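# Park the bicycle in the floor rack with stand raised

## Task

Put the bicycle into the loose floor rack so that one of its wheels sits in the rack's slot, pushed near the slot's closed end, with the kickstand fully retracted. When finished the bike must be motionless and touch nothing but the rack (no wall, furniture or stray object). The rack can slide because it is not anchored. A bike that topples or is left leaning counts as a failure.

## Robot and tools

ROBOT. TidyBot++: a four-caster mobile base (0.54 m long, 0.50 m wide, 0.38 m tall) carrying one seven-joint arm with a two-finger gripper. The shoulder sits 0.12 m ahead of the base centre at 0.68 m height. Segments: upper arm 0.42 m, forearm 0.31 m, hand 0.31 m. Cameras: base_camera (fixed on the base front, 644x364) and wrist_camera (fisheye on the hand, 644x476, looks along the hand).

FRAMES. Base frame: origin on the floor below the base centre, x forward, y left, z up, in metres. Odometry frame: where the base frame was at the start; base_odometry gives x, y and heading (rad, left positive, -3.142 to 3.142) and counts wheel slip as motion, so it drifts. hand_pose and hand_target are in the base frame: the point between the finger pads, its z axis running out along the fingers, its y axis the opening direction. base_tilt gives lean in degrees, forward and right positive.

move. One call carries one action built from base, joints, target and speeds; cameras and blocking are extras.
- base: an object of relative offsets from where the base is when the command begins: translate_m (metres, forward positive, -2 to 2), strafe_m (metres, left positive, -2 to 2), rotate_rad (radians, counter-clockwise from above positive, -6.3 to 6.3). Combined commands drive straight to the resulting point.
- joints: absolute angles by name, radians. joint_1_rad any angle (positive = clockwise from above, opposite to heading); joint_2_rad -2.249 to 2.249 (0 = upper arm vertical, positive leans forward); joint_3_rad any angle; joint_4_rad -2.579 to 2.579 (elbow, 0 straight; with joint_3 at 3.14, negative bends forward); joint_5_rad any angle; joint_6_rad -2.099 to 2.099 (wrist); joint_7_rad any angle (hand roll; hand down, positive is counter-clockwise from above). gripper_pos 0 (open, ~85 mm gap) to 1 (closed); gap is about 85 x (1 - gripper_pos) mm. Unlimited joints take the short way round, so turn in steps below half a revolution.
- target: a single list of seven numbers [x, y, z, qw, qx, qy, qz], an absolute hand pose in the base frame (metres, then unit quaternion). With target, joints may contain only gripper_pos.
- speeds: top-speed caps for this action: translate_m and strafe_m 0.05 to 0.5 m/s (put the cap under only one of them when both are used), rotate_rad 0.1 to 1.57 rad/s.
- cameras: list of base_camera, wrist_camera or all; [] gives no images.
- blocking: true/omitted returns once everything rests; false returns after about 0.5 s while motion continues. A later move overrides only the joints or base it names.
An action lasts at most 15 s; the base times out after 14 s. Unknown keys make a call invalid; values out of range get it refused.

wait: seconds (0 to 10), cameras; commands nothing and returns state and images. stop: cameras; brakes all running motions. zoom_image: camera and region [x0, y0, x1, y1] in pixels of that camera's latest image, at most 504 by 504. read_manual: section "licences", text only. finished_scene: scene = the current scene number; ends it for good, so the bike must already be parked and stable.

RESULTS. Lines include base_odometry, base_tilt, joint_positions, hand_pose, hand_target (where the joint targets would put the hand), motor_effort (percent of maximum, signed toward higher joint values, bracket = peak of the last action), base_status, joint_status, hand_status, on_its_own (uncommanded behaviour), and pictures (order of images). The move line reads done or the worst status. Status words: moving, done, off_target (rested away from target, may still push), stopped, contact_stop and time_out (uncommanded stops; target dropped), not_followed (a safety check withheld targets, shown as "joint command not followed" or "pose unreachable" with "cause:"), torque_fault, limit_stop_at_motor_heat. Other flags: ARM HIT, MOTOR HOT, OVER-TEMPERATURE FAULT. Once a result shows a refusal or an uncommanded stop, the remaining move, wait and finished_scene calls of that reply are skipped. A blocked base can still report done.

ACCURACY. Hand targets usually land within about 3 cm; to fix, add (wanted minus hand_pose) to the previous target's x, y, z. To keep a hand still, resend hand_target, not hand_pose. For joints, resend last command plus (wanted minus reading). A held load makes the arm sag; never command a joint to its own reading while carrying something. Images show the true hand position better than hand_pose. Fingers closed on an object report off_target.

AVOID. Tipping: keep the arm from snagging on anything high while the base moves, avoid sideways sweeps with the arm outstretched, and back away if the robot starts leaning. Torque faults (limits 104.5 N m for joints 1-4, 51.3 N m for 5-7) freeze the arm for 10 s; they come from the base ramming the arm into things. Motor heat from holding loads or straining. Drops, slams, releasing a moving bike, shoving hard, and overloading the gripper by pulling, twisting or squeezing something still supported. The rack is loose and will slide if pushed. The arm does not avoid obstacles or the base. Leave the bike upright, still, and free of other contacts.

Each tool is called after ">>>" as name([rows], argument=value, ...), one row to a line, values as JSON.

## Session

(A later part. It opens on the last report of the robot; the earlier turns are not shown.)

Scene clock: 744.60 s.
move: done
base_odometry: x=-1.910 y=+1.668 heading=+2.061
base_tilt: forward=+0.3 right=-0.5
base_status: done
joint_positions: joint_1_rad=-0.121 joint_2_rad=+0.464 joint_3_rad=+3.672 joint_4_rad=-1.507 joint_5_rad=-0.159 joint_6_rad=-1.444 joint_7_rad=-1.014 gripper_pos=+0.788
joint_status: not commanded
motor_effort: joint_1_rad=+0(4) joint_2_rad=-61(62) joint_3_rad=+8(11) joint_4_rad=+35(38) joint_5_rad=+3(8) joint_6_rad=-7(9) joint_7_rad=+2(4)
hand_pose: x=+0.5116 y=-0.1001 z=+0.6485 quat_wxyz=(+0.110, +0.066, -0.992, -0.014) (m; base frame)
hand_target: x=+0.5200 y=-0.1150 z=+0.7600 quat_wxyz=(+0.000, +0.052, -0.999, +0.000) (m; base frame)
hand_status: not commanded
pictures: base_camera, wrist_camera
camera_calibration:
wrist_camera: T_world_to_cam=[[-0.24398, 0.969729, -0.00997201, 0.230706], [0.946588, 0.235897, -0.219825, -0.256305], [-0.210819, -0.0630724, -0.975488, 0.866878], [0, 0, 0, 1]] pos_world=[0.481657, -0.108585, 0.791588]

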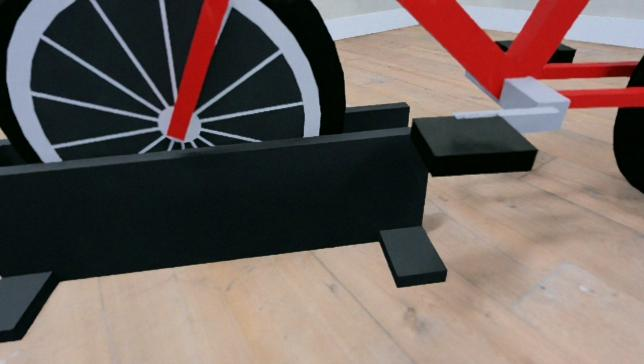

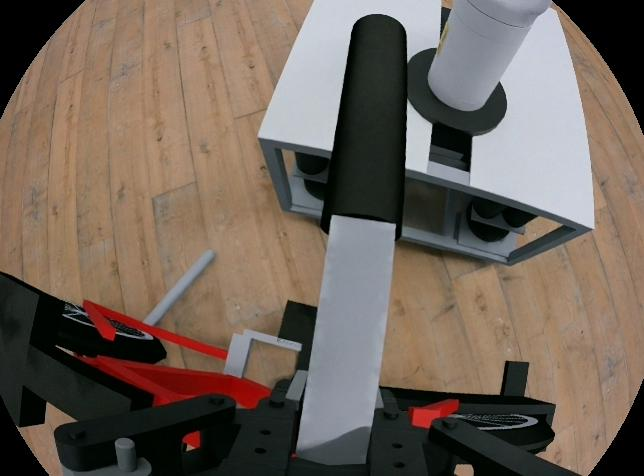

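>>> move(target=[0.53,-0.105,0.64,0,0.0523,-0.9986,0])

>>> zoom_image(camera="wrist_camera", region=[400, 340, 600, 476])

Scene clock: 747.10 s.
move: off_target
base_odometry: x=-1.910 y=+1.668 heading=+2.061
base_tilt: forward=+0.2 right=-0.5
base_status: not commanded
joint_positions: joint_1_rad=-0.228 joint_2_rad=+0.380 joint_3_rad=+3.797 joint_4_rad=-1.660 joint_5_rad=-0.209 joint_6_rad=-1.268 joint_7_rad=-1.009 gripper_pos=+0.788
joint_status: not commanded
motor_effort: joint_1_rad=+1(2) joint_2_rad=-22(61) joint_3_rad=+4(8) joint_4_rad=+18(36) joint_5_rad=+2(5) joint_6_rad=+4(9) joint_7_rad=-1(2)
hand_pose: x=+0.5083 y=-0.0986 z=+0.6413 quat_wxyz=(+0.045, +0.044, -0.998, -0.005) (m; base frame)
hand_target: x=+0.5300 y=-0.1050 z=+0.6400 quat_wxyz=(+0.000, +0.052, -0.999, +0.000) (m; base frame)
hand_status: off_target (0.023 m and 5.3 deg from the pose sent, 0.021 m and 12.8 deg at the start)
pictures: base_camera, wrist_camera
camera_calibration:
wrist_camera: T_world_to_cam=[[-0.195927, 0.979185, -0.0530118, 0.232546], [0.976968, 0.190252, -0.0966295, -0.354001], [-0.0845326, -0.0707231, -0.993908, 0.806155], [0, 0, 0, 1]] pos_world=[0.459556, -0.103342, 0.779365]

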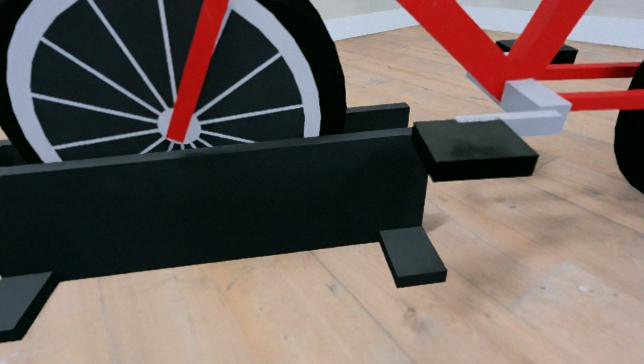

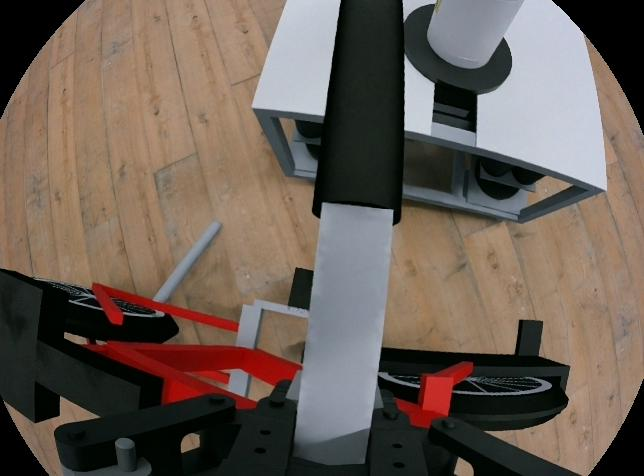

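Scaled by 2.520.

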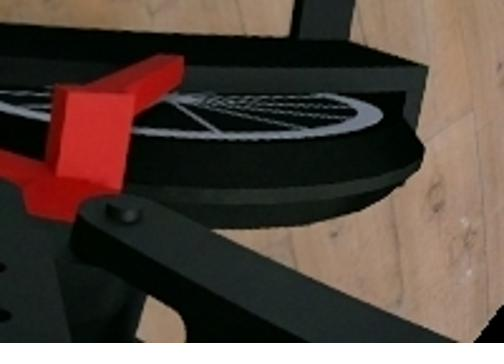

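>>> move(base={"strafe_m":0.02}, speeds={"strafe_m":0.05}, cameras=[])

>>> move(target=[0.49,-0.105,0.635,-0.035,0.0523,-0.998,0.002])

Scene clock: 750.37 s.
move: done
base_odometry: x=-1.928 y=+1.659 heading=+2.061
base_tilt: forward=+0.2 right=-0.5
base_status: done
joint_positions: joint_1_rad=-0.239 joint_2_rad=+0.379 joint_3_rad=+3.809 joint_4_rad=-1.662 joint_5_rad=-0.213 joint_6_rad=-1.255 joint_7_rad=-1.009 gripper_pos=+0.788
joint_status: not commanded
motor_effort: joint_1_rad=+0(3) joint_2_rad=-23(24) joint_3_rad=+3(6) joint_4_rad=+16(18) joint_5_rad=-2(2) joint_6_rad=+2(4) joint_7_rad=+0(1)
hand_pose: x=+0.5116 y=-0.0992 z=+0.6415 quat_wxyz=(+0.038, +0.043, -0.998, -0.002) (m; base frame)
hand_target: x=+0.5300 y=-0.1050 z=+0.6400 quat_wxyz=(+0.000, +0.052, -0.999, +0.000) (m; base frame)
hand_status: not commanded
pictures: none
No camera images: "cameras" was empty.

Scene clock: 751.53 s.
move: off_target
base_odometry: x=-1.928 y=+1.659 heading=+2.061
base_tilt: forward=+0.2 right=-0.5
base_status: not commanded
joint_positions: joint_1_rad=-0.200 joint_2_rad=+0.248 joint_3_rad=+3.746 joint_4_rad=-1.837 joint_5_rad=-0.189 joint_6_rad=-1.079 joint_7_rad=-1.009 gripper_pos=+0.788
joint_status: not commanded
motor_effort: joint_1_rad=+2(3) joint_2_rad=-21(23) joint_3_rad=+2(4) joint_4_rad=+16(17) joint_5_rad=+0(4) joint_6_rad=+0(3) joint_7_rad=+3(3)
hand_pose: x=+0.4899 y=-0.0995 z=+0.6353 quat_wxyz=(-0.018, +0.043, -0.999, -0.006) (m; base frame)
hand_target: x=+0.4900 y=-0.1050 z=+0.6350 quat_wxyz=(-0.035, +0.052, -0.998, +0.002) (m; base frame)
hand_status: off_target (0.006 m and 2.4 deg from the pose sent, 0.023 m and 8.5 deg at the start)
pictures: base_camera, wrist_camera
camera_calibration:
wrist_camera: T_world_to_cam=[[-0.185712, 0.980131, -0.0696762, 0.235132], [0.981787, 0.187982, 0.0275122, -0.417924], [0.0400634, -0.0632979, -0.99719, 0.740306], [0, 0, 0, 1]] pos_world=[0.42432, -0.105038, 0.766107]

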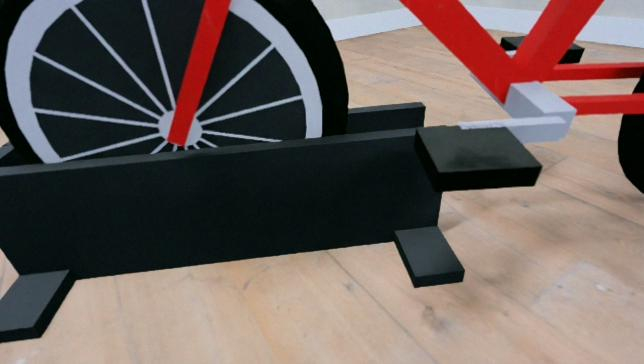

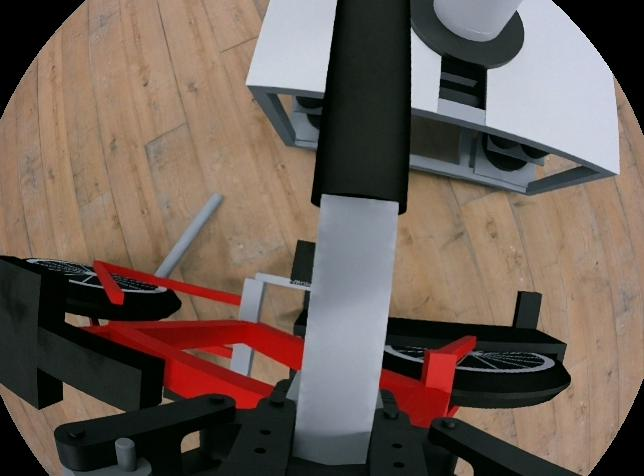

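>>> move(target=[0.455,-0.105,0.63,-0.07,0.0523,-0.996,0.004])

Scene clock: 753.17 s.
move: off_target
base_odometry: x=-1.928 y=+1.659 heading=+2.061
base_tilt: forward=+0.2 right=-0.5
base_status: not commanded
joint_positions: joint_1_rad=-0.010 joint_2_rad=+0.116 joint_3_rad=+3.561 joint_4_rad=-1.994 joint_5_rad=-0.152 joint_6_rad=-0.946 joint_7_rad=-1.009 gripper_pos=+0.788
joint_status: not commanded
motor_effort: joint_1_rad=-1(2) joint_2_rad=-18(22) joint_3_rad=+0(3) joint_4_rad=+14(15) joint_5_rad=+1(1) joint_6_rad=-2(3) joint_7_rad=+4(4)
hand_pose: x=+0.4575 y=-0.1039 z=+0.6318 quat_wxyz=(-0.062, +0.037, -0.997, -0.013) (m; base frame)
hand_target: x=+0.4550 y=-0.1050 z=+0.6300 quat_wxyz=(-0.070, +0.052, -0.996, +0.004) (m; base frame)
hand_status: off_target (0.003 m and 2.8 deg from the pose sent, 0.036 m and 6.2 deg at the start)
pictures: base_camera, wrist_camera
camera_calibration:
wrist_camera: T_world_to_cam=[[-0.168122, 0.98342, -0.0679682, 0.224442], [0.977677, 0.17516, 0.116045, -0.440581], [0.126026, -0.0469413, -0.990916, 0.696252], [0, 0, 0, 1]] pos_world=[0.380734, -0.110865, 0.756309]

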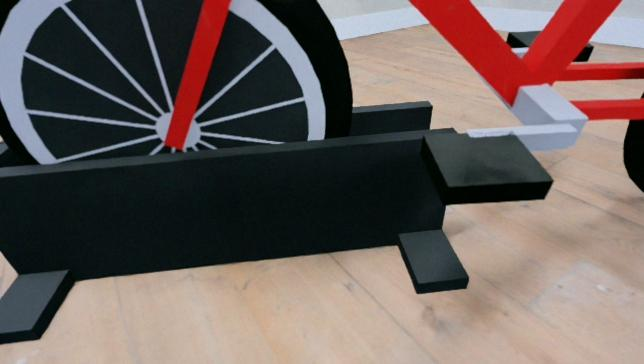

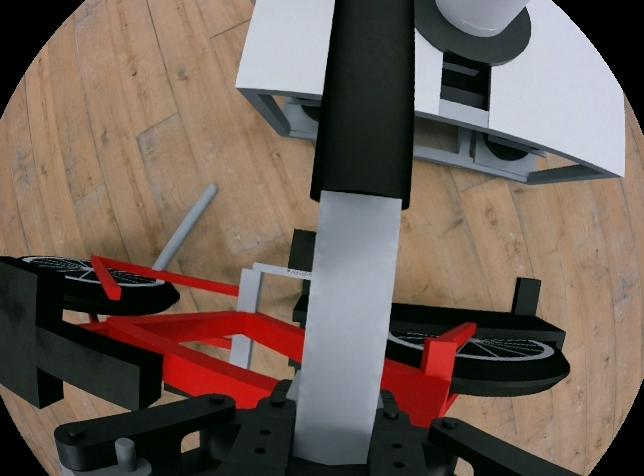

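>>> move(target=[0.42,-0.105,0.622,-0.10,0.0523,-0.993,0.006])

Scene clock: 754.67 s.
move: off_target
base_odometry: x=-1.928 y=+1.659 heading=+2.061
base_tilt: forward=+0.2 right=-0.5
base_status: not commanded
joint_positions: joint_1_rad=+0.209 joint_2_rad=+0.006 joint_3_rad=+3.384 joint_4_rad=-2.137 joint_5_rad=-0.137 joint_6_rad=-0.865 joint_7_rad=-1.009 gripper_pos=+0.788
joint_status: not commanded
motor_effort: joint_1_rad=-1(3) joint_2_rad=-13(18) joint_3_rad=-2(2) joint_4_rad=+14(15) joint_5_rad=+0(2) joint_6_rad=+2(2) joint_7_rad=+2(5)
hand_pose: x=+0.4150 y=-0.1056 z=+0.6256 quat_wxyz=(-0.085, +0.014, -0.996, -0.015) (m; base frame)
hand_target: x=+0.4200 y=-0.1050 z=+0.6220 quat_wxyz=(-0.100, +0.052, -0.994, +0.006) (m; base frame)
hand_status: off_target (0.006 m and 5.3 deg from the pose sent, 0.039 m and 5.2 deg at the start)
pictures: base_camera, wrist_camera
camera_calibration:
wrist_camera: T_world_to_cam=[[-0.119544, 0.990663, -0.0655403, 0.197595], [0.978432, 0.128755, 0.161536, -0.431686], [0.168466, -0.0448161, -0.984688, 0.674141], [0, 0, 0, 1]] pos_world=[0.332426, -0.109956, 0.746501]

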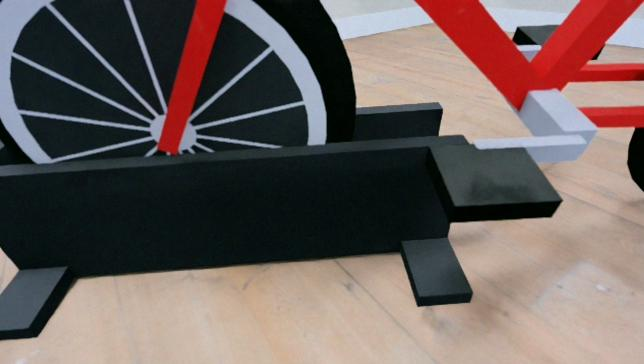

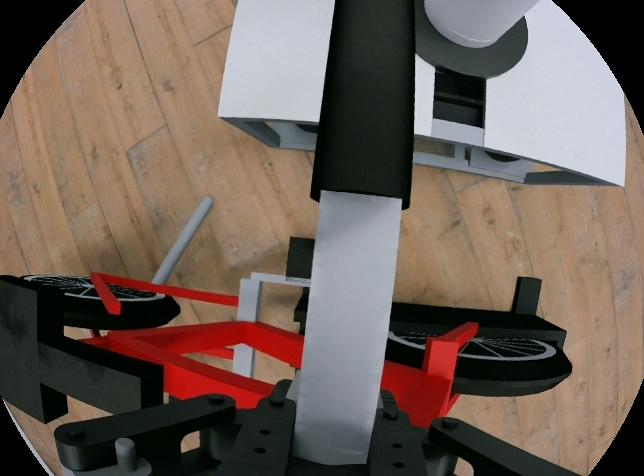

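>>> move(joints={"gripper_pos":0.5})

Scene clock: 756.27 s.
move: done
base_odometry: x=-1.928 y=+1.659 heading=+2.061
base_tilt: forward=+0.2 right=-0.5
base_status: not commanded
joint_positions: joint_1_rad=+0.212 joint_2_rad=+0.006 joint_3_rad=+3.361 joint_4_rad=-2.145 joint_5_rad=-0.128 joint_6_rad=-0.851 joint_7_rad=-1.009 gripper_pos=+0.500
joint_status: all done
motor_effort: joint_1_rad=+1(4) joint_2_rad=-13(14) joint_3_rad=+0(3) joint_4_rad=+16(16) joint_5_rad=+0(4) joint_6_rad=+1(3) joint_7_rad=+1(3)
hand_pose: x=+0.4159 y=-0.1019 z=+0.6235 quat_wxyz=(-0.085, +0.026, -0.996, -0.011) (m; base frame)
hand_target: x=+0.4200 y=-0.1050 z=+0.6220 quat_wxyz=(-0.100, +0.052, -0.994, +0.006) (m; base frame)
hand_status: not commanded
pictures: base_camera, wrist_camera
camera_calibration:
wrist_camera: T_world_to_cam=[[-0.14297, 0.986833, -0.0756342, 0.209523], [0.974867, 0.153604, 0.161371, -0.42857], [0.170864, -0.0506622, -0.983991, 0.670076], [0, 0, 0, 1]] pos_world=[0.333263, -0.106987, 0.744355]

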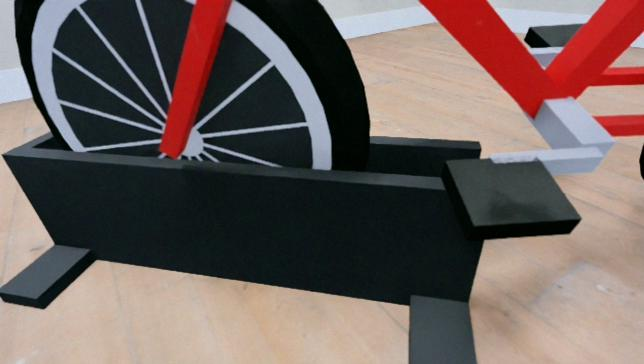

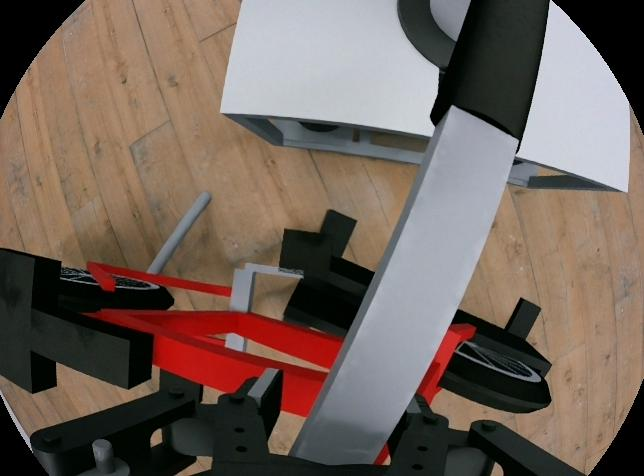

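>>> move(joints={"gripper_pos":0.3}, target=[0.42,-0.095,0.622,-0.096,-0.104,-0.9895,0.0])

Scene clock: 762.83 s.
move: off_target
base_odometry: x=-1.928 y=+1.659 heading=+2.061
base_tilt: forward=+0.2 right=-0.5
base_status: not commanded
joint_positions: joint_1_rad=+0.209 joint_2_rad=+0.005 joint_3_rad=+3.316 joint_4_rad=-2.149 joint_5_rad=-0.100 joint_6_rad=-0.851 joint_7_rad=-1.334 gripper_pos=+0.300
joint_status: all done
motor_effort: joint_1_rad=+0(1) joint_2_rad=-13(14) joint_3_rad=+0(1) joint_4_rad=+15(17) joint_5_rad=+1(1) joint_6_rad=+1(2) joint_7_rad=+1(1)
hand_pose: x=+0.4158 y=-0.0927 z=+0.6222 quat_wxyz=(-0.077, -0.103, -0.992, -0.017) (m; base frame)
hand_target: x=+0.4200 y=-0.0950 z=+0.6220 quat_wxyz=(-0.096, -0.104, -0.990, +0.000) (m; base frame)
hand_status: off_target (0.005 m and 2.9 deg from the pose sent, 0.008 m and 15.1 deg at the start)
pictures: base_camera, wrist_camera
camera_calibration:
wrist_camera: T_world_to_cam=[[0.111974, 0.992794, -0.0426758, 0.0744343], [0.983899, -0.104746, 0.144813, -0.447077], [0.139299, -0.0582039, -0.988538, 0.684521], [0, 0, 0, 1]] pos_world=[0.336191, -0.0808858, 0.744594]

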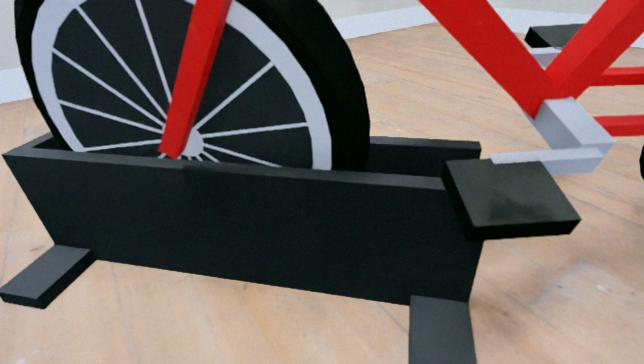

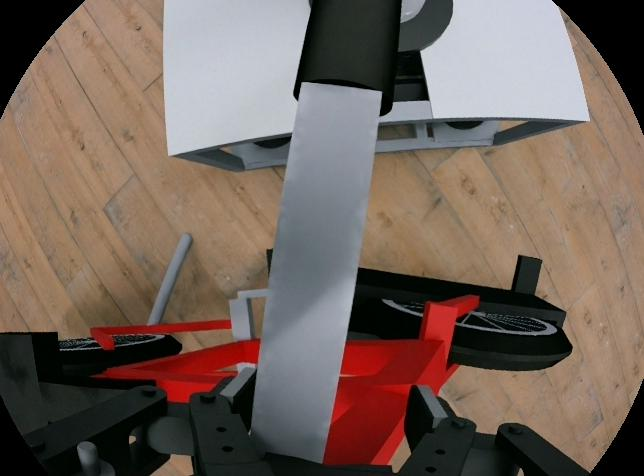

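>>> move(target=[0.42,-0.107,0.619,-0.096,-0.11,-0.989,0.0], cameras=[])

>>> move(joints={"gripper_pos":1.0})

Scene clock: 764.40 s.
move: off_target
base_odometry: x=-1.928 y=+1.659 heading=+2.061
base_tilt: forward=+0.2 right=-0.5
base_status: not commanded
joint_positions: joint_1_rad=+0.202 joint_2_rad=+0.005 joint_3_rad=+3.338 joint_4_rad=-2.149 joint_5_rad=-0.100 joint_6_rad=-0.842 joint_7_rad=-1.334 gripper_pos=+0.300
joint_status: not commanded
motor_effort: joint_1_rad=+0(1) joint_2_rad=-14(14) joint_3_rad=+0(1) joint_4_rad=+16(16) joint_5_rad=+0(1) joint_6_rad=+1(2) joint_7_rad=+1(1)
hand_pose: x=+0.4170 y=-0.0987 z=+0.6226 quat_wxyz=(-0.082, -0.111, -0.990, -0.015) (m; base frame)
hand_target: x=+0.4200 y=-0.1070 z=+0.6190 quat_wxyz=(-0.096, -0.110, -0.989, +0.000) (m; base frame)
hand_status: off_target (0.010 m and 2.3 deg from the pose sent, 0.015 m and 3.0 deg at the start)
pictures: none
No camera images: "cameras" was empty.

Scene clock: 765.33 s.
move: off_target
base_odometry: x=-1.928 y=+1.659 heading=+2.061
base_tilt: forward=+0.2 right=-0.5
base_status: not commanded
joint_positions: joint_1_rad=+0.207 joint_2_rad=+0.004 joint_3_rad=+3.351 joint_4_rad=-2.151 joint_5_rad=-0.095 joint_6_rad=-0.835 joint_7_rad=-1.338 gripper_pos=+0.786
joint_status: gripper_pos off_target (ended at +0.786, target +1.000)
motor_effort: joint_1_rad=-1(4) joint_2_rad=-14(15) joint_3_rad=-2(4) joint_4_rad=+14(17) joint_5_rad=+1(5) joint_6_rad=+1(2) joint_7_rad=+3(7)
hand_pose: x=+0.4158 y=-0.1055 z=+0.6225 quat_wxyz=(-0.084, -0.120, -0.989, -0.011) (m; base frame)
hand_target: x=+0.4200 y=-0.1070 z=+0.6190 quat_wxyz=(-0.096, -0.110, -0.989, +0.000) (m; base frame)
hand_status: not commanded
pictures: base_camera, wrist_camera
camera_calibration:
wrist_camera: T_world_to_cam=[[0.14785, 0.987693, -0.0510279, 0.0768715], [0.977881, -0.138273, 0.156937, -0.457054], [0.14795, -0.0731024, -0.986289, 0.677511], [0, 0, 0, 1]] pos_world=[0.335341, -0.089596, 0.743873]

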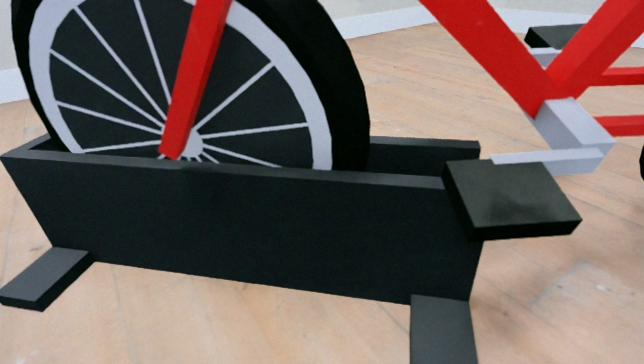

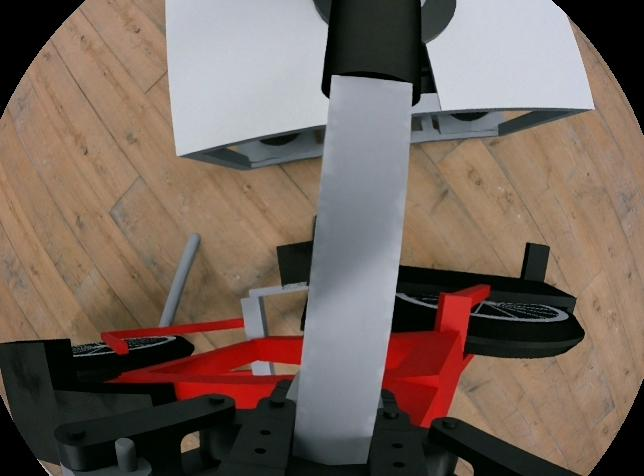

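>>> move(target=[0.49,-0.12,0.632,-0.048,-0.11,-0.993,0.0], cameras=[])

>>> move(target=[0.555,-0.131,0.638,0,-0.11,-0.994,0.0])

Scene clock: 767.57 s.
move: off_target
base_odometry: x=-1.928 y=+1.659 heading=+2.061
base_tilt: forward=+0.2 right=-0.5
base_status: not commanded
joint_positions: joint_1_rad=-0.208 joint_2_rad=+0.180 joint_3_rad=+3.783 joint_4_rad=-1.921 joint_5_rad=-0.167 joint_6_rad=-0.999 joint_7_rad=-1.308 gripper_pos=+0.786
joint_status: not commanded
motor_effort: joint_1_rad=+1(2) joint_2_rad=-12(14) joint_3_rad=+2(3) joint_4_rad=+19(21) joint_5_rad=+0(3) joint_6_rad=+10(11) joint_7_rad=-1(4)
hand_pose: x=+0.4733 y=-0.1139 z=+0.6358 quat_wxyz=(-0.044, -0.122, -0.992, -0.004) (m; base frame)
hand_target: x=+0.4900 y=-0.1200 z=+0.6320 quat_wxyz=(-0.048, -0.110, -0.993, +0.000) (m; base frame)
hand_status: off_target (0.018 m and 1.5 deg from the pose sent, 0.076 m and 4.5 deg at the start)
pictures: none
No camera images: "cameras" was empty.

Scene clock: 768.97 s.
move: done
base_odometry: x=-1.928 y=+1.659 heading=+2.061
base_tilt: forward=+0.2 right=-0.5
base_status: not commanded
joint_positions: joint_1_rad=-0.222 joint_2_rad=+0.426 joint_3_rad=+3.888 joint_4_rad=-1.605 joint_5_rad=-0.305 joint_6_rad=-1.214 joint_7_rad=-1.223 gripper_pos=+0.786
joint_status: not commanded
motor_effort: joint_1_rad=+2(4) joint_2_rad=-19(20) joint_3_rad=+6(6) joint_4_rad=+18(21) joint_5_rad=+1(2) joint_6_rad=+5(12) joint_7_rad=-2(3)
hand_pose: x=+0.5487 y=-0.1270 z=+0.6449 quat_wxyz=(-0.007, -0.118, -0.993, +0.002) (m; base frame)
hand_target: x=+0.5550 y=-0.1310 z=+0.6380 quat_wxyz=(+0.000, -0.110, -0.994, +0.000) (m; base frame)
hand_status: done (0.010 m and 1.2 deg from the pose sent, 0.083 m and 5.2 deg at the start)
pictures: base_camera, wrist_camera
camera_calibration:
wrist_camera: T_world_to_cam=[[0.132336, 0.987867, -0.0812777, 0.107688], [0.991187, -0.132385, 0.00480489, -0.501981], [-0.00601338, -0.0811972, -0.99668, 0.768453], [0, 0, 0, 1]] pos_world=[0.487927, -0.11044, 0.777066]

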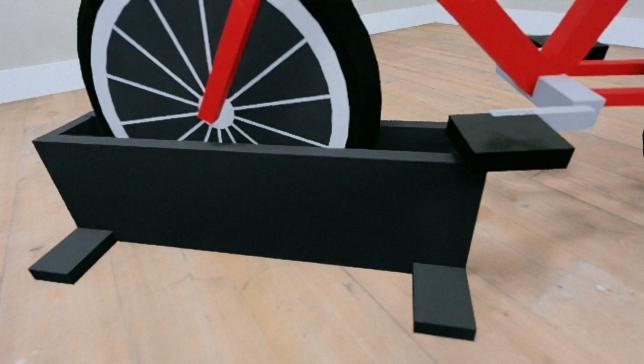

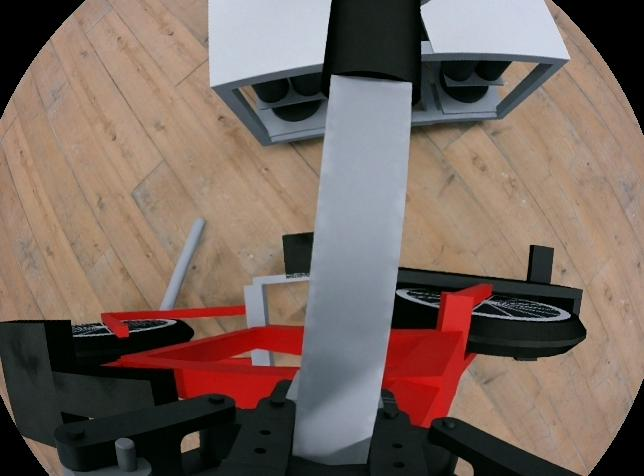

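>>> move(target=[0.59,-0.137,0.638,0.03,-0.11,-0.993,0.0], cameras=["base_camera"])

>>> move(target=[0.625,-0.143,0.634,0.06,-0.11,-0.991,0.0])

Scene clock: 771.40 s.
move: off_target
base_odometry: x=-1.928 y=+1.659 heading=+2.061
base_tilt: forward=+0.2 right=-0.5
base_status: not commanded
joint_positions: joint_1_rad=-0.178 joint_2_rad=+0.550 joint_3_rad=+3.887 joint_4_rad=-1.411 joint_5_rad=-0.341 joint_6_rad=-1.365 joint_7_rad=-1.223 gripper_pos=+0.786
joint_status: not commanded
motor_effort: joint_1_rad=+4(4) joint_2_rad=-24(25) joint_3_rad=+7(8) joint_4_rad=+17(20) joint_5_rad=+3(4) joint_6_rad=+7(9) joint_7_rad=-2(2)
hand_pose: x=+0.5817 y=-0.1314 z=+0.6486 quat_wxyz=(+0.025, -0.114, -0.993, +0.006) (m; base frame)
hand_target: x=+0.5900 y=-0.1370 z=+0.6380 quat_wxyz=(+0.030, -0.110, -0.993, +0.000) (m; base frame)
hand_status: off_target (0.015 m and 0.9 deg from the pose sent, 0.043 m and 4.4 deg at the start)
pictures: base_camera

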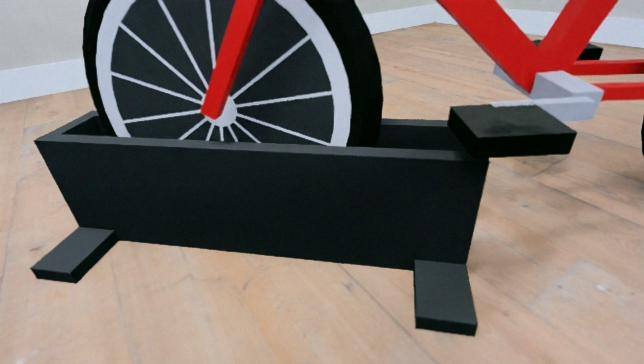

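Scene clock: 772.63 s.
move: off_target
base_odometry: x=-1.928 y=+1.659 heading=+2.061
base_tilt: forward=+0.2 right=-0.5
base_status: not commanded
joint_positions: joint_1_rad=-0.096 joint_2_rad=+0.671 joint_3_rad=+3.837 joint_4_rad=-1.184 joint_5_rad=-0.359 joint_6_rad=-1.494 joint_7_rad=-1.223 gripper_pos=+0.786
joint_status: not commanded
motor_effort: joint_1_rad=+2(4) joint_2_rad=-29(30) joint_3_rad=+8(8) joint_4_rad=+17(19) joint_5_rad=+5(6) joint_6_rad=+5(8) joint_7_rad=-1(1)
hand_pose: x=+0.6238 y=-0.1410 z=+0.6502 quat_wxyz=(+0.044, -0.097, -0.994, +0.009) (m; base frame)
hand_target: x=+0.6250 y=-0.1430 z=+0.6340 quat_wxyz=(+0.060, -0.110, -0.992, +0.000) (m; base frame)
hand_status: off_target (0.016 m and 2.7 deg from the pose sent, 0.047 m and 4.1 deg at the start)
pictures: base_camera, wrist_camera
camera_calibration:
wrist_camera: T_world_to_cam=[[0.0815426, 0.992198, -0.0943076, 0.152717], [0.991106, -0.0907077, -0.0973681, -0.505936], [-0.105163, -0.0855292, -0.99077, 0.830448], [0, 0, 0, 1]] pos_world=[0.576316, -0.12639, 0.787923]

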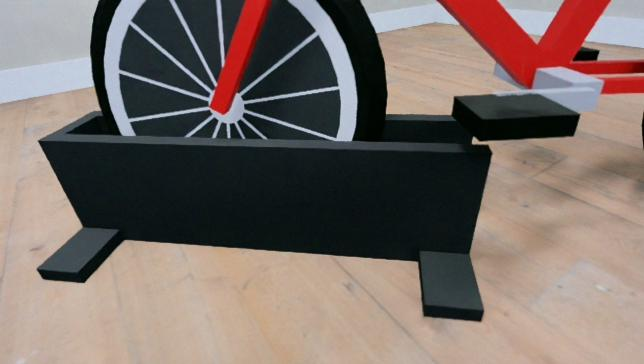

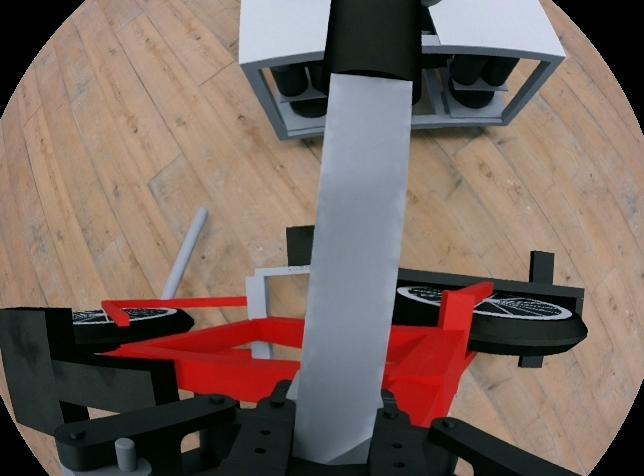

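>>> move(base={"translate_m":0.05}, speeds={"translate_m":0.05}, cameras=["base_camera"])

>>> move(base={"translate_m":0.03}, speeds={"translate_m":0.05})

Scene clock: 775.60 s.
move: done
base_odometry: x=-1.952 y=+1.703 heading=+2.061
base_tilt: forward=+0.2 right=-0.5
base_status: done
joint_positions: joint_1_rad=-0.083 joint_2_rad=+0.673 joint_3_rad=+3.836 joint_4_rad=-1.180 joint_5_rad=-0.357 joint_6_rad=-1.515 joint_7_rad=-1.222 gripper_pos=+0.786
joint_status: not commanded
motor_effort: joint_1_rad=+2(3) joint_2_rad=-28(30) joint_3_rad=+7(8) joint_4_rad=+17(18) joint_5_rad=+1(5) joint_6_rad=+5(9) joint_7_rad=-4(9)
hand_pose: x=+0.6178 y=-0.1446 z=+0.6505 quat_wxyz=(+0.053, -0.101, -0.993, +0.006) (m; base frame)
hand_target: x=+0.6250 y=-0.1430 z=+0.6340 quat_wxyz=(+0.060, -0.110, -0.992, +0.000) (m; base frame)
hand_status: not commanded
pictures: base_camera

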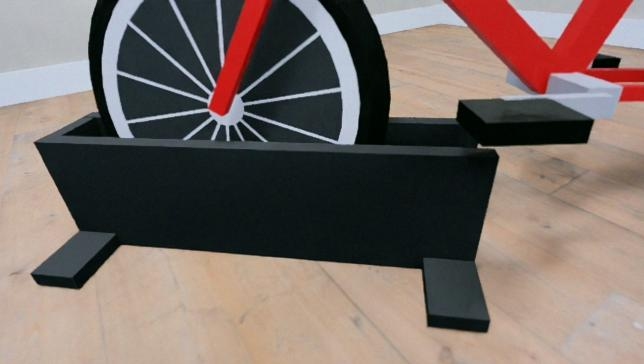

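Scene clock: 776.67 s.
move: done
base_odometry: x=-1.966 y=+1.729 heading=+2.062
base_tilt: forward=+0.2 right=-0.5
base_status: done
joint_positions: joint_1_rad=-0.077 joint_2_rad=+0.675 joint_3_rad=+3.836 joint_4_rad=-1.178 joint_5_rad=-0.356 joint_6_rad=-1.526 joint_7_rad=-1.219 gripper_pos=+0.786
joint_status: not commanded
motor_effort: joint_1_rad=+3(3) joint_2_rad=-27(30) joint_3_rad=+7(8) joint_4_rad=+14(18) joint_5_rad=+1(6) joint_6_rad=+4(9) joint_7_rad=-5(9)
hand_pose: x=+0.6145 y=-0.1462 z=+0.6507 quat_wxyz=(+0.058, -0.103, -0.993, +0.005) (m; base frame)
hand_target: x=+0.6250 y=-0.1430 z=+0.6340 quat_wxyz=(+0.060, -0.110, -0.992, +0.000) (m; base frame)
hand_status: not commanded
pictures: base_camera, wrist_camera
camera_calibration:
wrist_camera: T_world_to_cam=[[0.0922085, 0.992048, -0.0856588, 0.146502], [0.986732, -0.102581, -0.125846, -0.477606], [-0.133632, -0.0729182, -0.988345, 0.847321], [0, 0, 0, 1]] pos_world=[0.57099, -0.132545, 0.78989]

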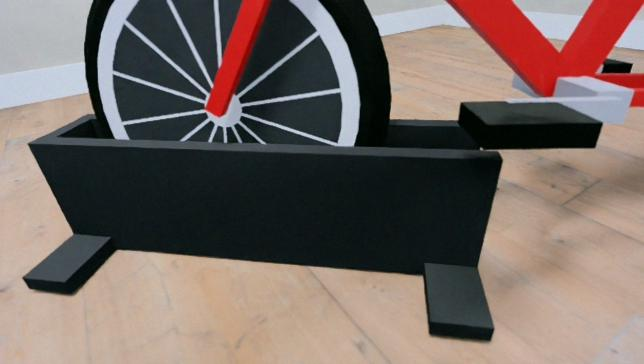

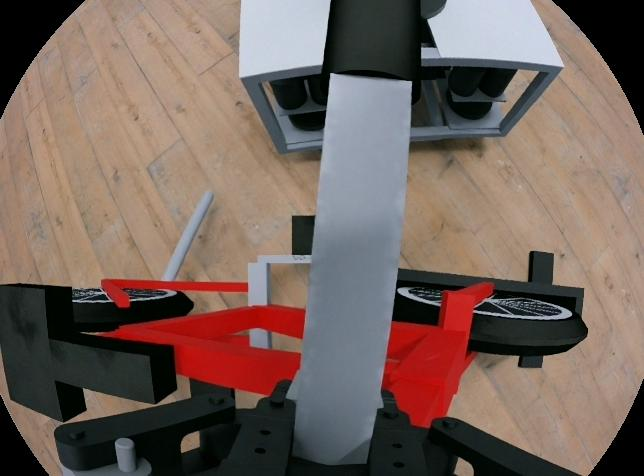

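>>> move(target=[0.565,-0.133,0.636,0.02,-0.11,-0.993,0.0], cameras=["base_camera"])

>>> move(target=[0.525,-0.127,0.634,-0.01,-0.11,-0.993,0.0], cameras=["base_camera"])

>>> move(target=[0.485,-0.12,0.630,-0.045,-0.11,-0.993,0.0])

Scene clock: 782.37 s.
move: off_target
base_odometry: x=-1.966 y=+1.729 heading=+2.062
base_tilt: forward=+0.2 right=-0.5
base_status: not commanded
joint_positions: joint_1_rad=-0.184 joint_2_rad=+0.523 joint_3_rad=+3.900 joint_4_rad=-1.458 joint_5_rad=-0.347 joint_6_rad=-1.358 joint_7_rad=-1.210 gripper_pos=+0.786
joint_status: not commanded
motor_effort: joint_1_rad=+0(2) joint_2_rad=-23(29) joint_3_rad=+3(7) joint_4_rad=+11(16) joint_5_rad=-6(7) joint_6_rad=-1(4) joint_7_rad=-4(8)
hand_pose: x=+0.5672 y=-0.1296 z=+0.6486 quat_wxyz=(+0.027, -0.119, -0.993, -0.005) (m; base frame)
hand_target: x=+0.5650 y=-0.1330 z=+0.6360 quat_wxyz=(+0.020, -0.110, -0.994, +0.000) (m; base frame)
hand_status: off_target (0.013 m and 1.4 deg from the pose sent, 0.053 m and 4.5 deg at the start)
pictures: base_camera

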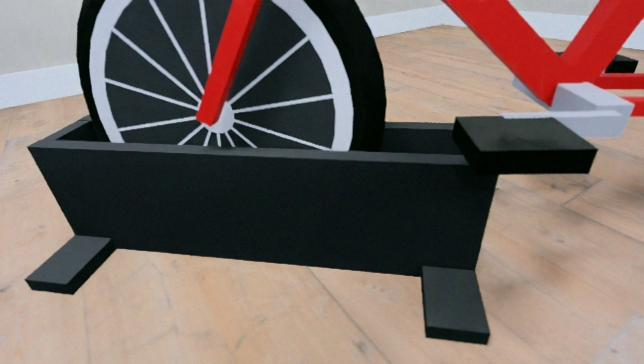

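Scene clock: 783.57 s.
move: off_target
base_odometry: x=-1.966 y=+1.729 heading=+2.062
base_tilt: forward=+0.2 right=-0.5
base_status: not commanded
joint_positions: joint_1_rad=-0.248 joint_2_rad=+0.385 joint_3_rad=+3.917 joint_4_rad=-1.665 joint_5_rad=-0.314 joint_6_rad=-1.216 joint_7_rad=-1.210 gripper_pos=+0.787
joint_status: not commanded
motor_effort: joint_1_rad=+1(1) joint_2_rad=-19(25) joint_3_rad=+3(4) joint_4_rad=+11(13) joint_5_rad=-5(7) joint_6_rad=+0(1) joint_7_rad=-2(4)
hand_pose: x=+0.5277 y=-0.1175 z=+0.6460 quat_wxyz=(-0.003, -0.121, -0.993, -0.014) (m; base frame)
hand_target: x=+0.5250 y=-0.1270 z=+0.6340 quat_wxyz=(-0.010, -0.110, -0.994, +0.000) (m; base frame)
hand_status: off_target (0.016 m and 2.2 deg from the pose sent, 0.045 m and 4.4 deg at the start)
pictures: base_camera

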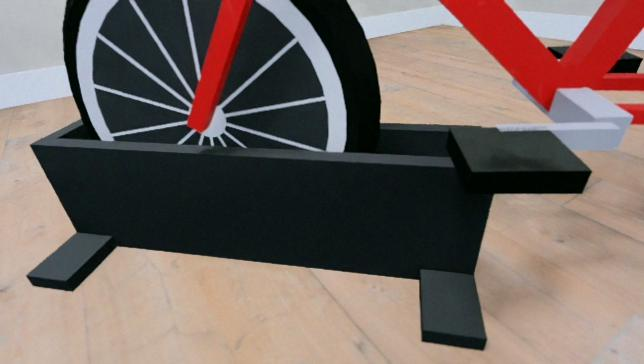

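Scene clock: 784.73 s.
move: off_target
base_odometry: x=-1.966 y=+1.729 heading=+2.062
base_tilt: forward=+0.2 right=-0.5
base_status: not commanded
joint_positions: joint_1_rad=-0.227 joint_2_rad=+0.226 joint_3_rad=+3.843 joint_4_rad=-1.863 joint_5_rad=-0.253 joint_6_rad=-1.044 joint_7_rad=-1.222 gripper_pos=+0.787
joint_status: not commanded
motor_effort: joint_1_rad=+0(3) joint_2_rad=-16(21) joint_3_rad=+1(5) joint_4_rad=+13(14) joint_5_rad=+1(6) joint_6_rad=-1(2) joint_7_rad=+5(5)
hand_pose: x=+0.4921 y=-0.1118 z=+0.6407 quat_wxyz=(-0.047, -0.114, -0.992, -0.022) (m; base frame)
hand_target: x=+0.4850 y=-0.1200 z=+0.6300 quat_wxyz=(-0.045, -0.110, -0.993, +0.000) (m; base frame)
hand_status: off_target (0.015 m and 2.6 deg from the pose sent, 0.046 m and 5.2 deg at the start)
pictures: base_camera, wrist_camera
camera_calibration:
wrist_camera: T_world_to_cam=[[0.129669, 0.991073, -0.0309816, 0.069187], [0.988394, -0.126698, 0.0838203, -0.492494], [0.0791467, -0.0414909, -0.995999, 0.727326], [0, 0, 0, 1]] pos_world=[0.420241, -0.10079, 0.767841]

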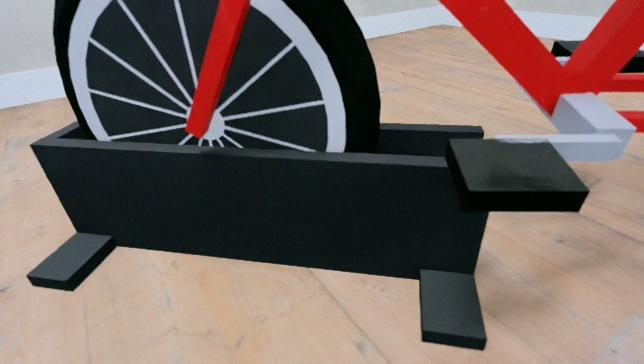

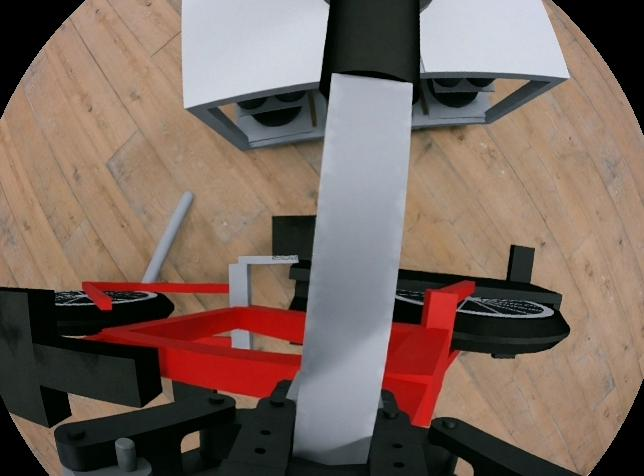

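>>> move(joints={"gripper_pos":0.55})

>>> wait(seconds=0.5)

Scene clock: 786.07 s.
move: done
base_odometry: x=-1.966 y=+1.729 heading=+2.062
base_tilt: forward=+0.2 right=-0.5
base_status: not commanded
joint_positions: joint_1_rad=-0.226 joint_2_rad=+0.223 joint_3_rad=+3.836 joint_4_rad=-1.876 joint_5_rad=-0.237 joint_6_rad=-1.043 joint_7_rad=-1.222 gripper_pos=+0.550
joint_status: all done
motor_effort: joint_1_rad=+0(2) joint_2_rad=-17(19) joint_3_rad=+2(3) joint_4_rad=+14(16) joint_5_rad=-1(3) joint_6_rad=+1(1) joint_7_rad=+1(6)
hand_pose: x=+0.4855 y=-0.1112 z=+0.6373 quat_wxyz=(-0.040, -0.108, -0.993, -0.019) (m; base frame)
hand_target: x=+0.4850 y=-0.1200 z=+0.6300 quat_wxyz=(-0.045, -0.110, -0.993, +0.000) (m; base frame)
hand_status: not commanded
pictures: base_camera, wrist_camera
camera_calibration:
wrist_camera: T_world_to_cam=[[0.117548, 0.99233, -0.0382574, 0.0800624], [0.990983, -0.11472, 0.0692174, -0.476185], [0.0642976, -0.0460489, -0.996868, 0.731728], [0, 0, 0, 1]] pos_world=[0.415432, -0.100381, 0.765459]

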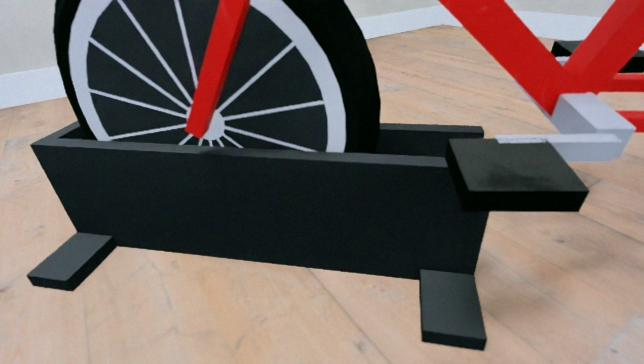

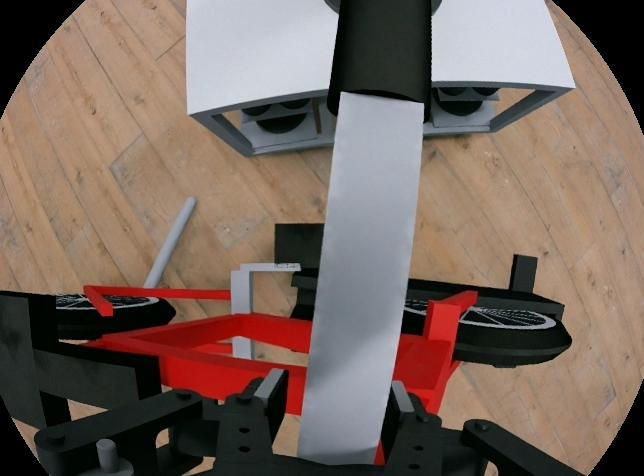

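Scene clock: 786.57 s.
base_odometry: x=-1.966 y=+1.729 heading=+2.062
base_tilt: forward=+0.2 right=-0.5
base_status: not commanded
joint_positions: joint_1_rad=-0.226 joint_2_rad=+0.223 joint_3_rad=+3.836 joint_4_rad=-1.876 joint_5_rad=-0.237 joint_6_rad=-1.043 joint_7_rad=-1.222 gripper_pos=+0.550
joint_status: all done
motor_effort: joint_1_rad=+0(2) joint_2_rad=-17(19) joint_3_rad=+2(3) joint_4_rad=+15(16) joint_5_rad=-1(3) joint_6_rad=+0(1) joint_7_rad=+1(6)
hand_pose: x=+0.4855 y=-0.1113 z=+0.6374 quat_wxyz=(-0.040, -0.108, -0.993, -0.019) (m; base frame)
hand_target: x=+0.4850 y=-0.1200 z=+0.6300 quat_wxyz=(-0.045, -0.110, -0.993, +0.000) (m; base frame)
hand_status: not commanded
wait: 0.50 s; at rest by 0.27 s
pictures: base_camera, wrist_camera
camera_calibration:
wrist_camera: T_world_to_cam=[[0.117506, 0.992333, -0.0382954, 0.0801585], [0.990979, -0.114669, 0.069369, -0.476253], [0.0644459, -0.0461012, -0.996856, 0.731716], [0, 0, 0, 1]] pos_world=[0.415381, -0.100422, 0.765522]

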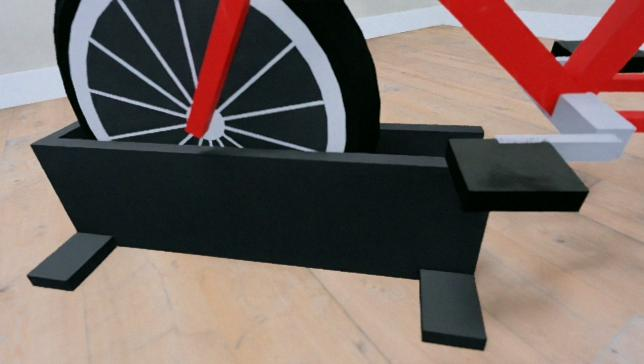

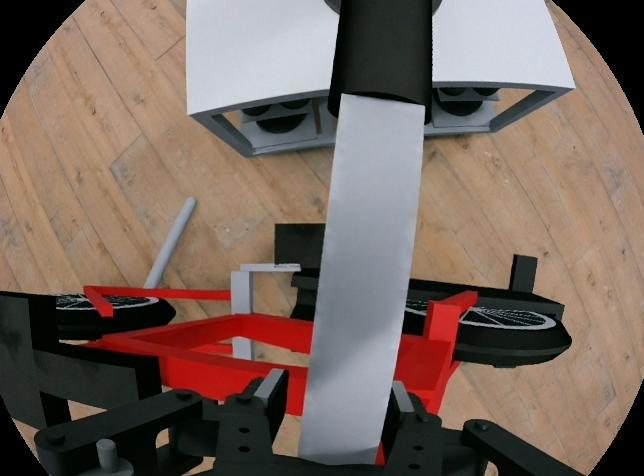

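>>> move(joints={"gripper_pos":0.2}, target=[0.485,-0.12,0.76,-0.045,-0.11,-0.993,0.0], cameras=["wrist_camera"])

>>> move(base={"translate_m":-0.65,"strafe_m":-0.3})

Scene clock: 793.33 s.
move: off_target
base_odometry: x=-1.966 y=+1.729 heading=+2.062
base_tilt: forward=+0.2 right=-0.5
base_status: not commanded
joint_positions: joint_1_rad=-0.019 joint_2_rad=+0.115 joint_3_rad=+3.556 joint_4_rad=-1.585 joint_5_rad=-0.106 joint_6_rad=-1.329 joint_7_rad=-1.333 gripper_pos=+0.200
joint_status: all done
motor_effort: joint_1_rad=+1(1) joint_2_rad=-19(22) joint_3_rad=+1(2) joint_4_rad=+18(19) joint_5_rad=+0(1) joint_6_rad=+0(2) joint_7_rad=+1(1)
hand_pose: x=+0.5022 y=-0.1180 z=+0.7533 quat_wxyz=(-0.067, -0.085, -0.994, -0.009) (m; base frame)
hand_target: x=+0.4850 y=-0.1200 z=+0.7600 quat_wxyz=(-0.045, -0.110, -0.993, +0.000) (m; base frame)
hand_status: off_target (0.019 m and 4.0 deg from the pose sent, 0.123 m and 2.3 deg at the start)
pictures: wrist_camera
camera_calibration:
wrist_camera: T_world_to_cam=[[0.0758646, 0.995236, -0.0612335, 0.12785], [0.98987, -0.0677799, 0.124753, -0.537312], [0.120008, -0.0700776, -0.990297, 0.810231], [0, 0, 0, 1]] pos_world=[0.424936, -0.106881, 0.877228]

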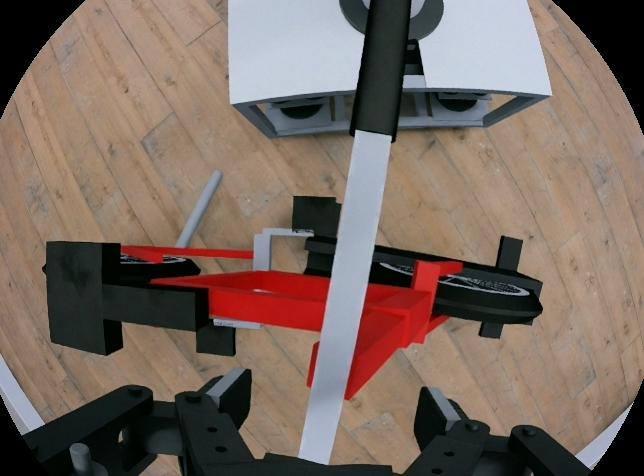

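Scene clock: 795.83 s.
move: done
base_odometry: x=-1.395 y=+1.297 heading=+2.062
base_tilt: forward=+0.2 right=-0.5
base_status: done
joint_positions: joint_1_rad=-0.011 joint_2_rad=+0.106 joint_3_rad=+3.548 joint_4_rad=-1.584 joint_5_rad=-0.100 joint_6_rad=-1.336 joint_7_rad=-1.334 gripper_pos=+0.200
joint_status: not commanded
motor_effort: joint_1_rad=+1(2) joint_2_rad=-18(22) joint_3_rad=+1(2) joint_4_rad=+18(20) joint_5_rad=+0(2) joint_6_rad=+0(2) joint_7_rad=+1(1)
hand_pose: x=+0.4991 y=-0.1189 z=+0.7565 quat_wxyz=(-0.068, -0.085, -0.994, -0.008) (m; base frame)
hand_target: x=+0.4850 y=-0.1200 z=+0.7600 quat_wxyz=(-0.045, -0.110, -0.993, +0.000) (m; base frame)
hand_status: not commanded
pictures: base_camera, wrist_camera
camera_calibration:
wrist_camera: T_world_to_cam=[[0.0756609, 0.995114, -0.0634254, 0.130956], [0.989793, -0.0672475, 0.125653, -0.535243], [0.120773, -0.072285, -0.990045, 0.812788], [0, 0, 0, 1]] pos_world=[0.421708, -0.107558, 0.880257]

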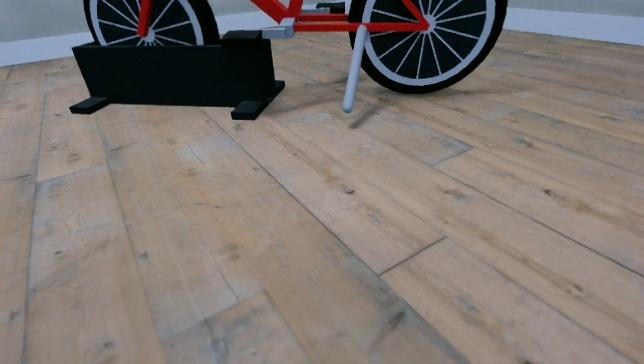

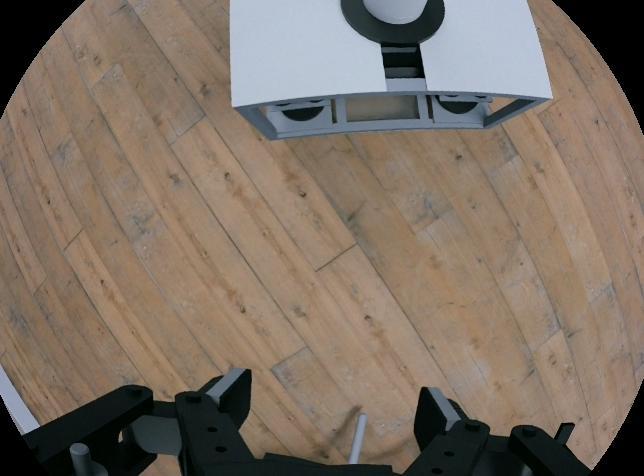

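>>> zoom_image(camera="base_camera", region=[60, 0, 520, 140])

Scaled by 1.096.

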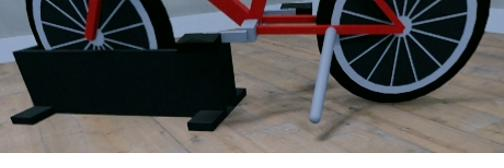

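>>> move(joints={"joint_1_rad":0,"joint_2_rad":2.0,"joint_3_rad":3.14,"joint_4_rad":-1.35,"joint_5_rad":0,"joint_6_rad":1.65,"joint_7_rad":1.57,"gripper_pos":1.0})

Scene clock: 802.80 s.
move: done
base_odometry: x=-1.395 y=+1.297 heading=+2.062
base_tilt: forward=+0.2 right=-0.5
base_status: not commanded
joint_positions: joint_1_rad=-0.011 joint_2_rad=+2.000 joint_3_rad=+3.164 joint_4_rad=-1.370 joint_5_rad=-0.041 joint_6_rad=+1.594 joint_7_rad=+1.499 gripper_pos=+0.999
joint_status: all done
motor_effort: joint_1_rad=+0(2) joint_2_rad=-33(45) joint_3_rad=+0(4) joint_4_rad=+2(19) joint_5_rad=+0(2) joint_6_rad=+9(10) joint_7_rad=+1(2)
hand_pose: x=+0.7353 y=-0.0097 z=+0.1374 quat_wxyz=(-0.005, +0.775, -0.026, +0.632) (m; base frame)
hand_target: x=+0.7453 y=+0.0017 z=+0.1591 quat_wxyz=(-0.001, +0.751, -0.001, +0.660) (m; base frame)
hand_status: not commanded
pictures: base_camera, wrist_camera
camera_calibration:
wrist_camera: T_world_to_cam=[[0.0623875, -0.997038, 0.0449675, -0.0593638], [-0.193884, -0.0563042, -0.979407, 0.338388], [0.979039, 0.0523843, -0.196822, -0.559576], [0, 0, 0, 1]] pos_world=[0.617158, -0.0108223, 0.223952]

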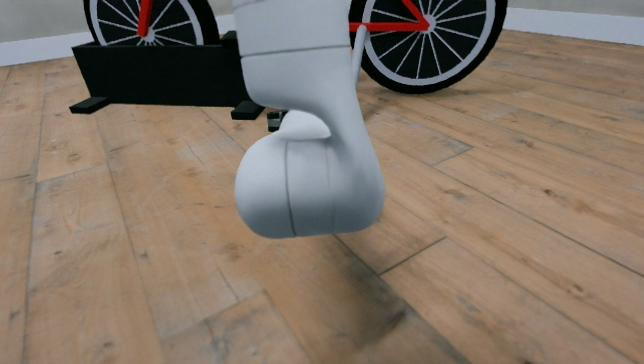

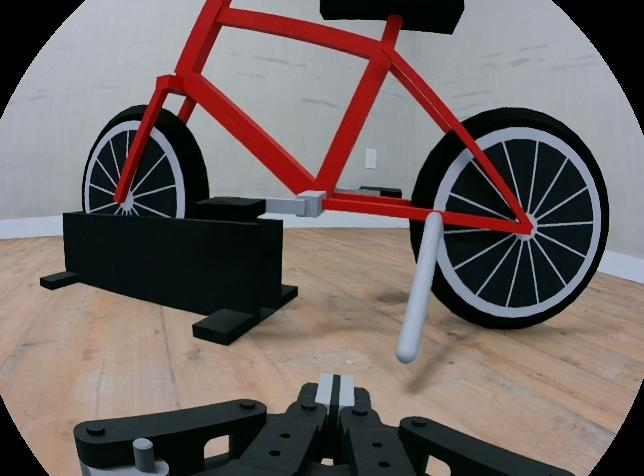

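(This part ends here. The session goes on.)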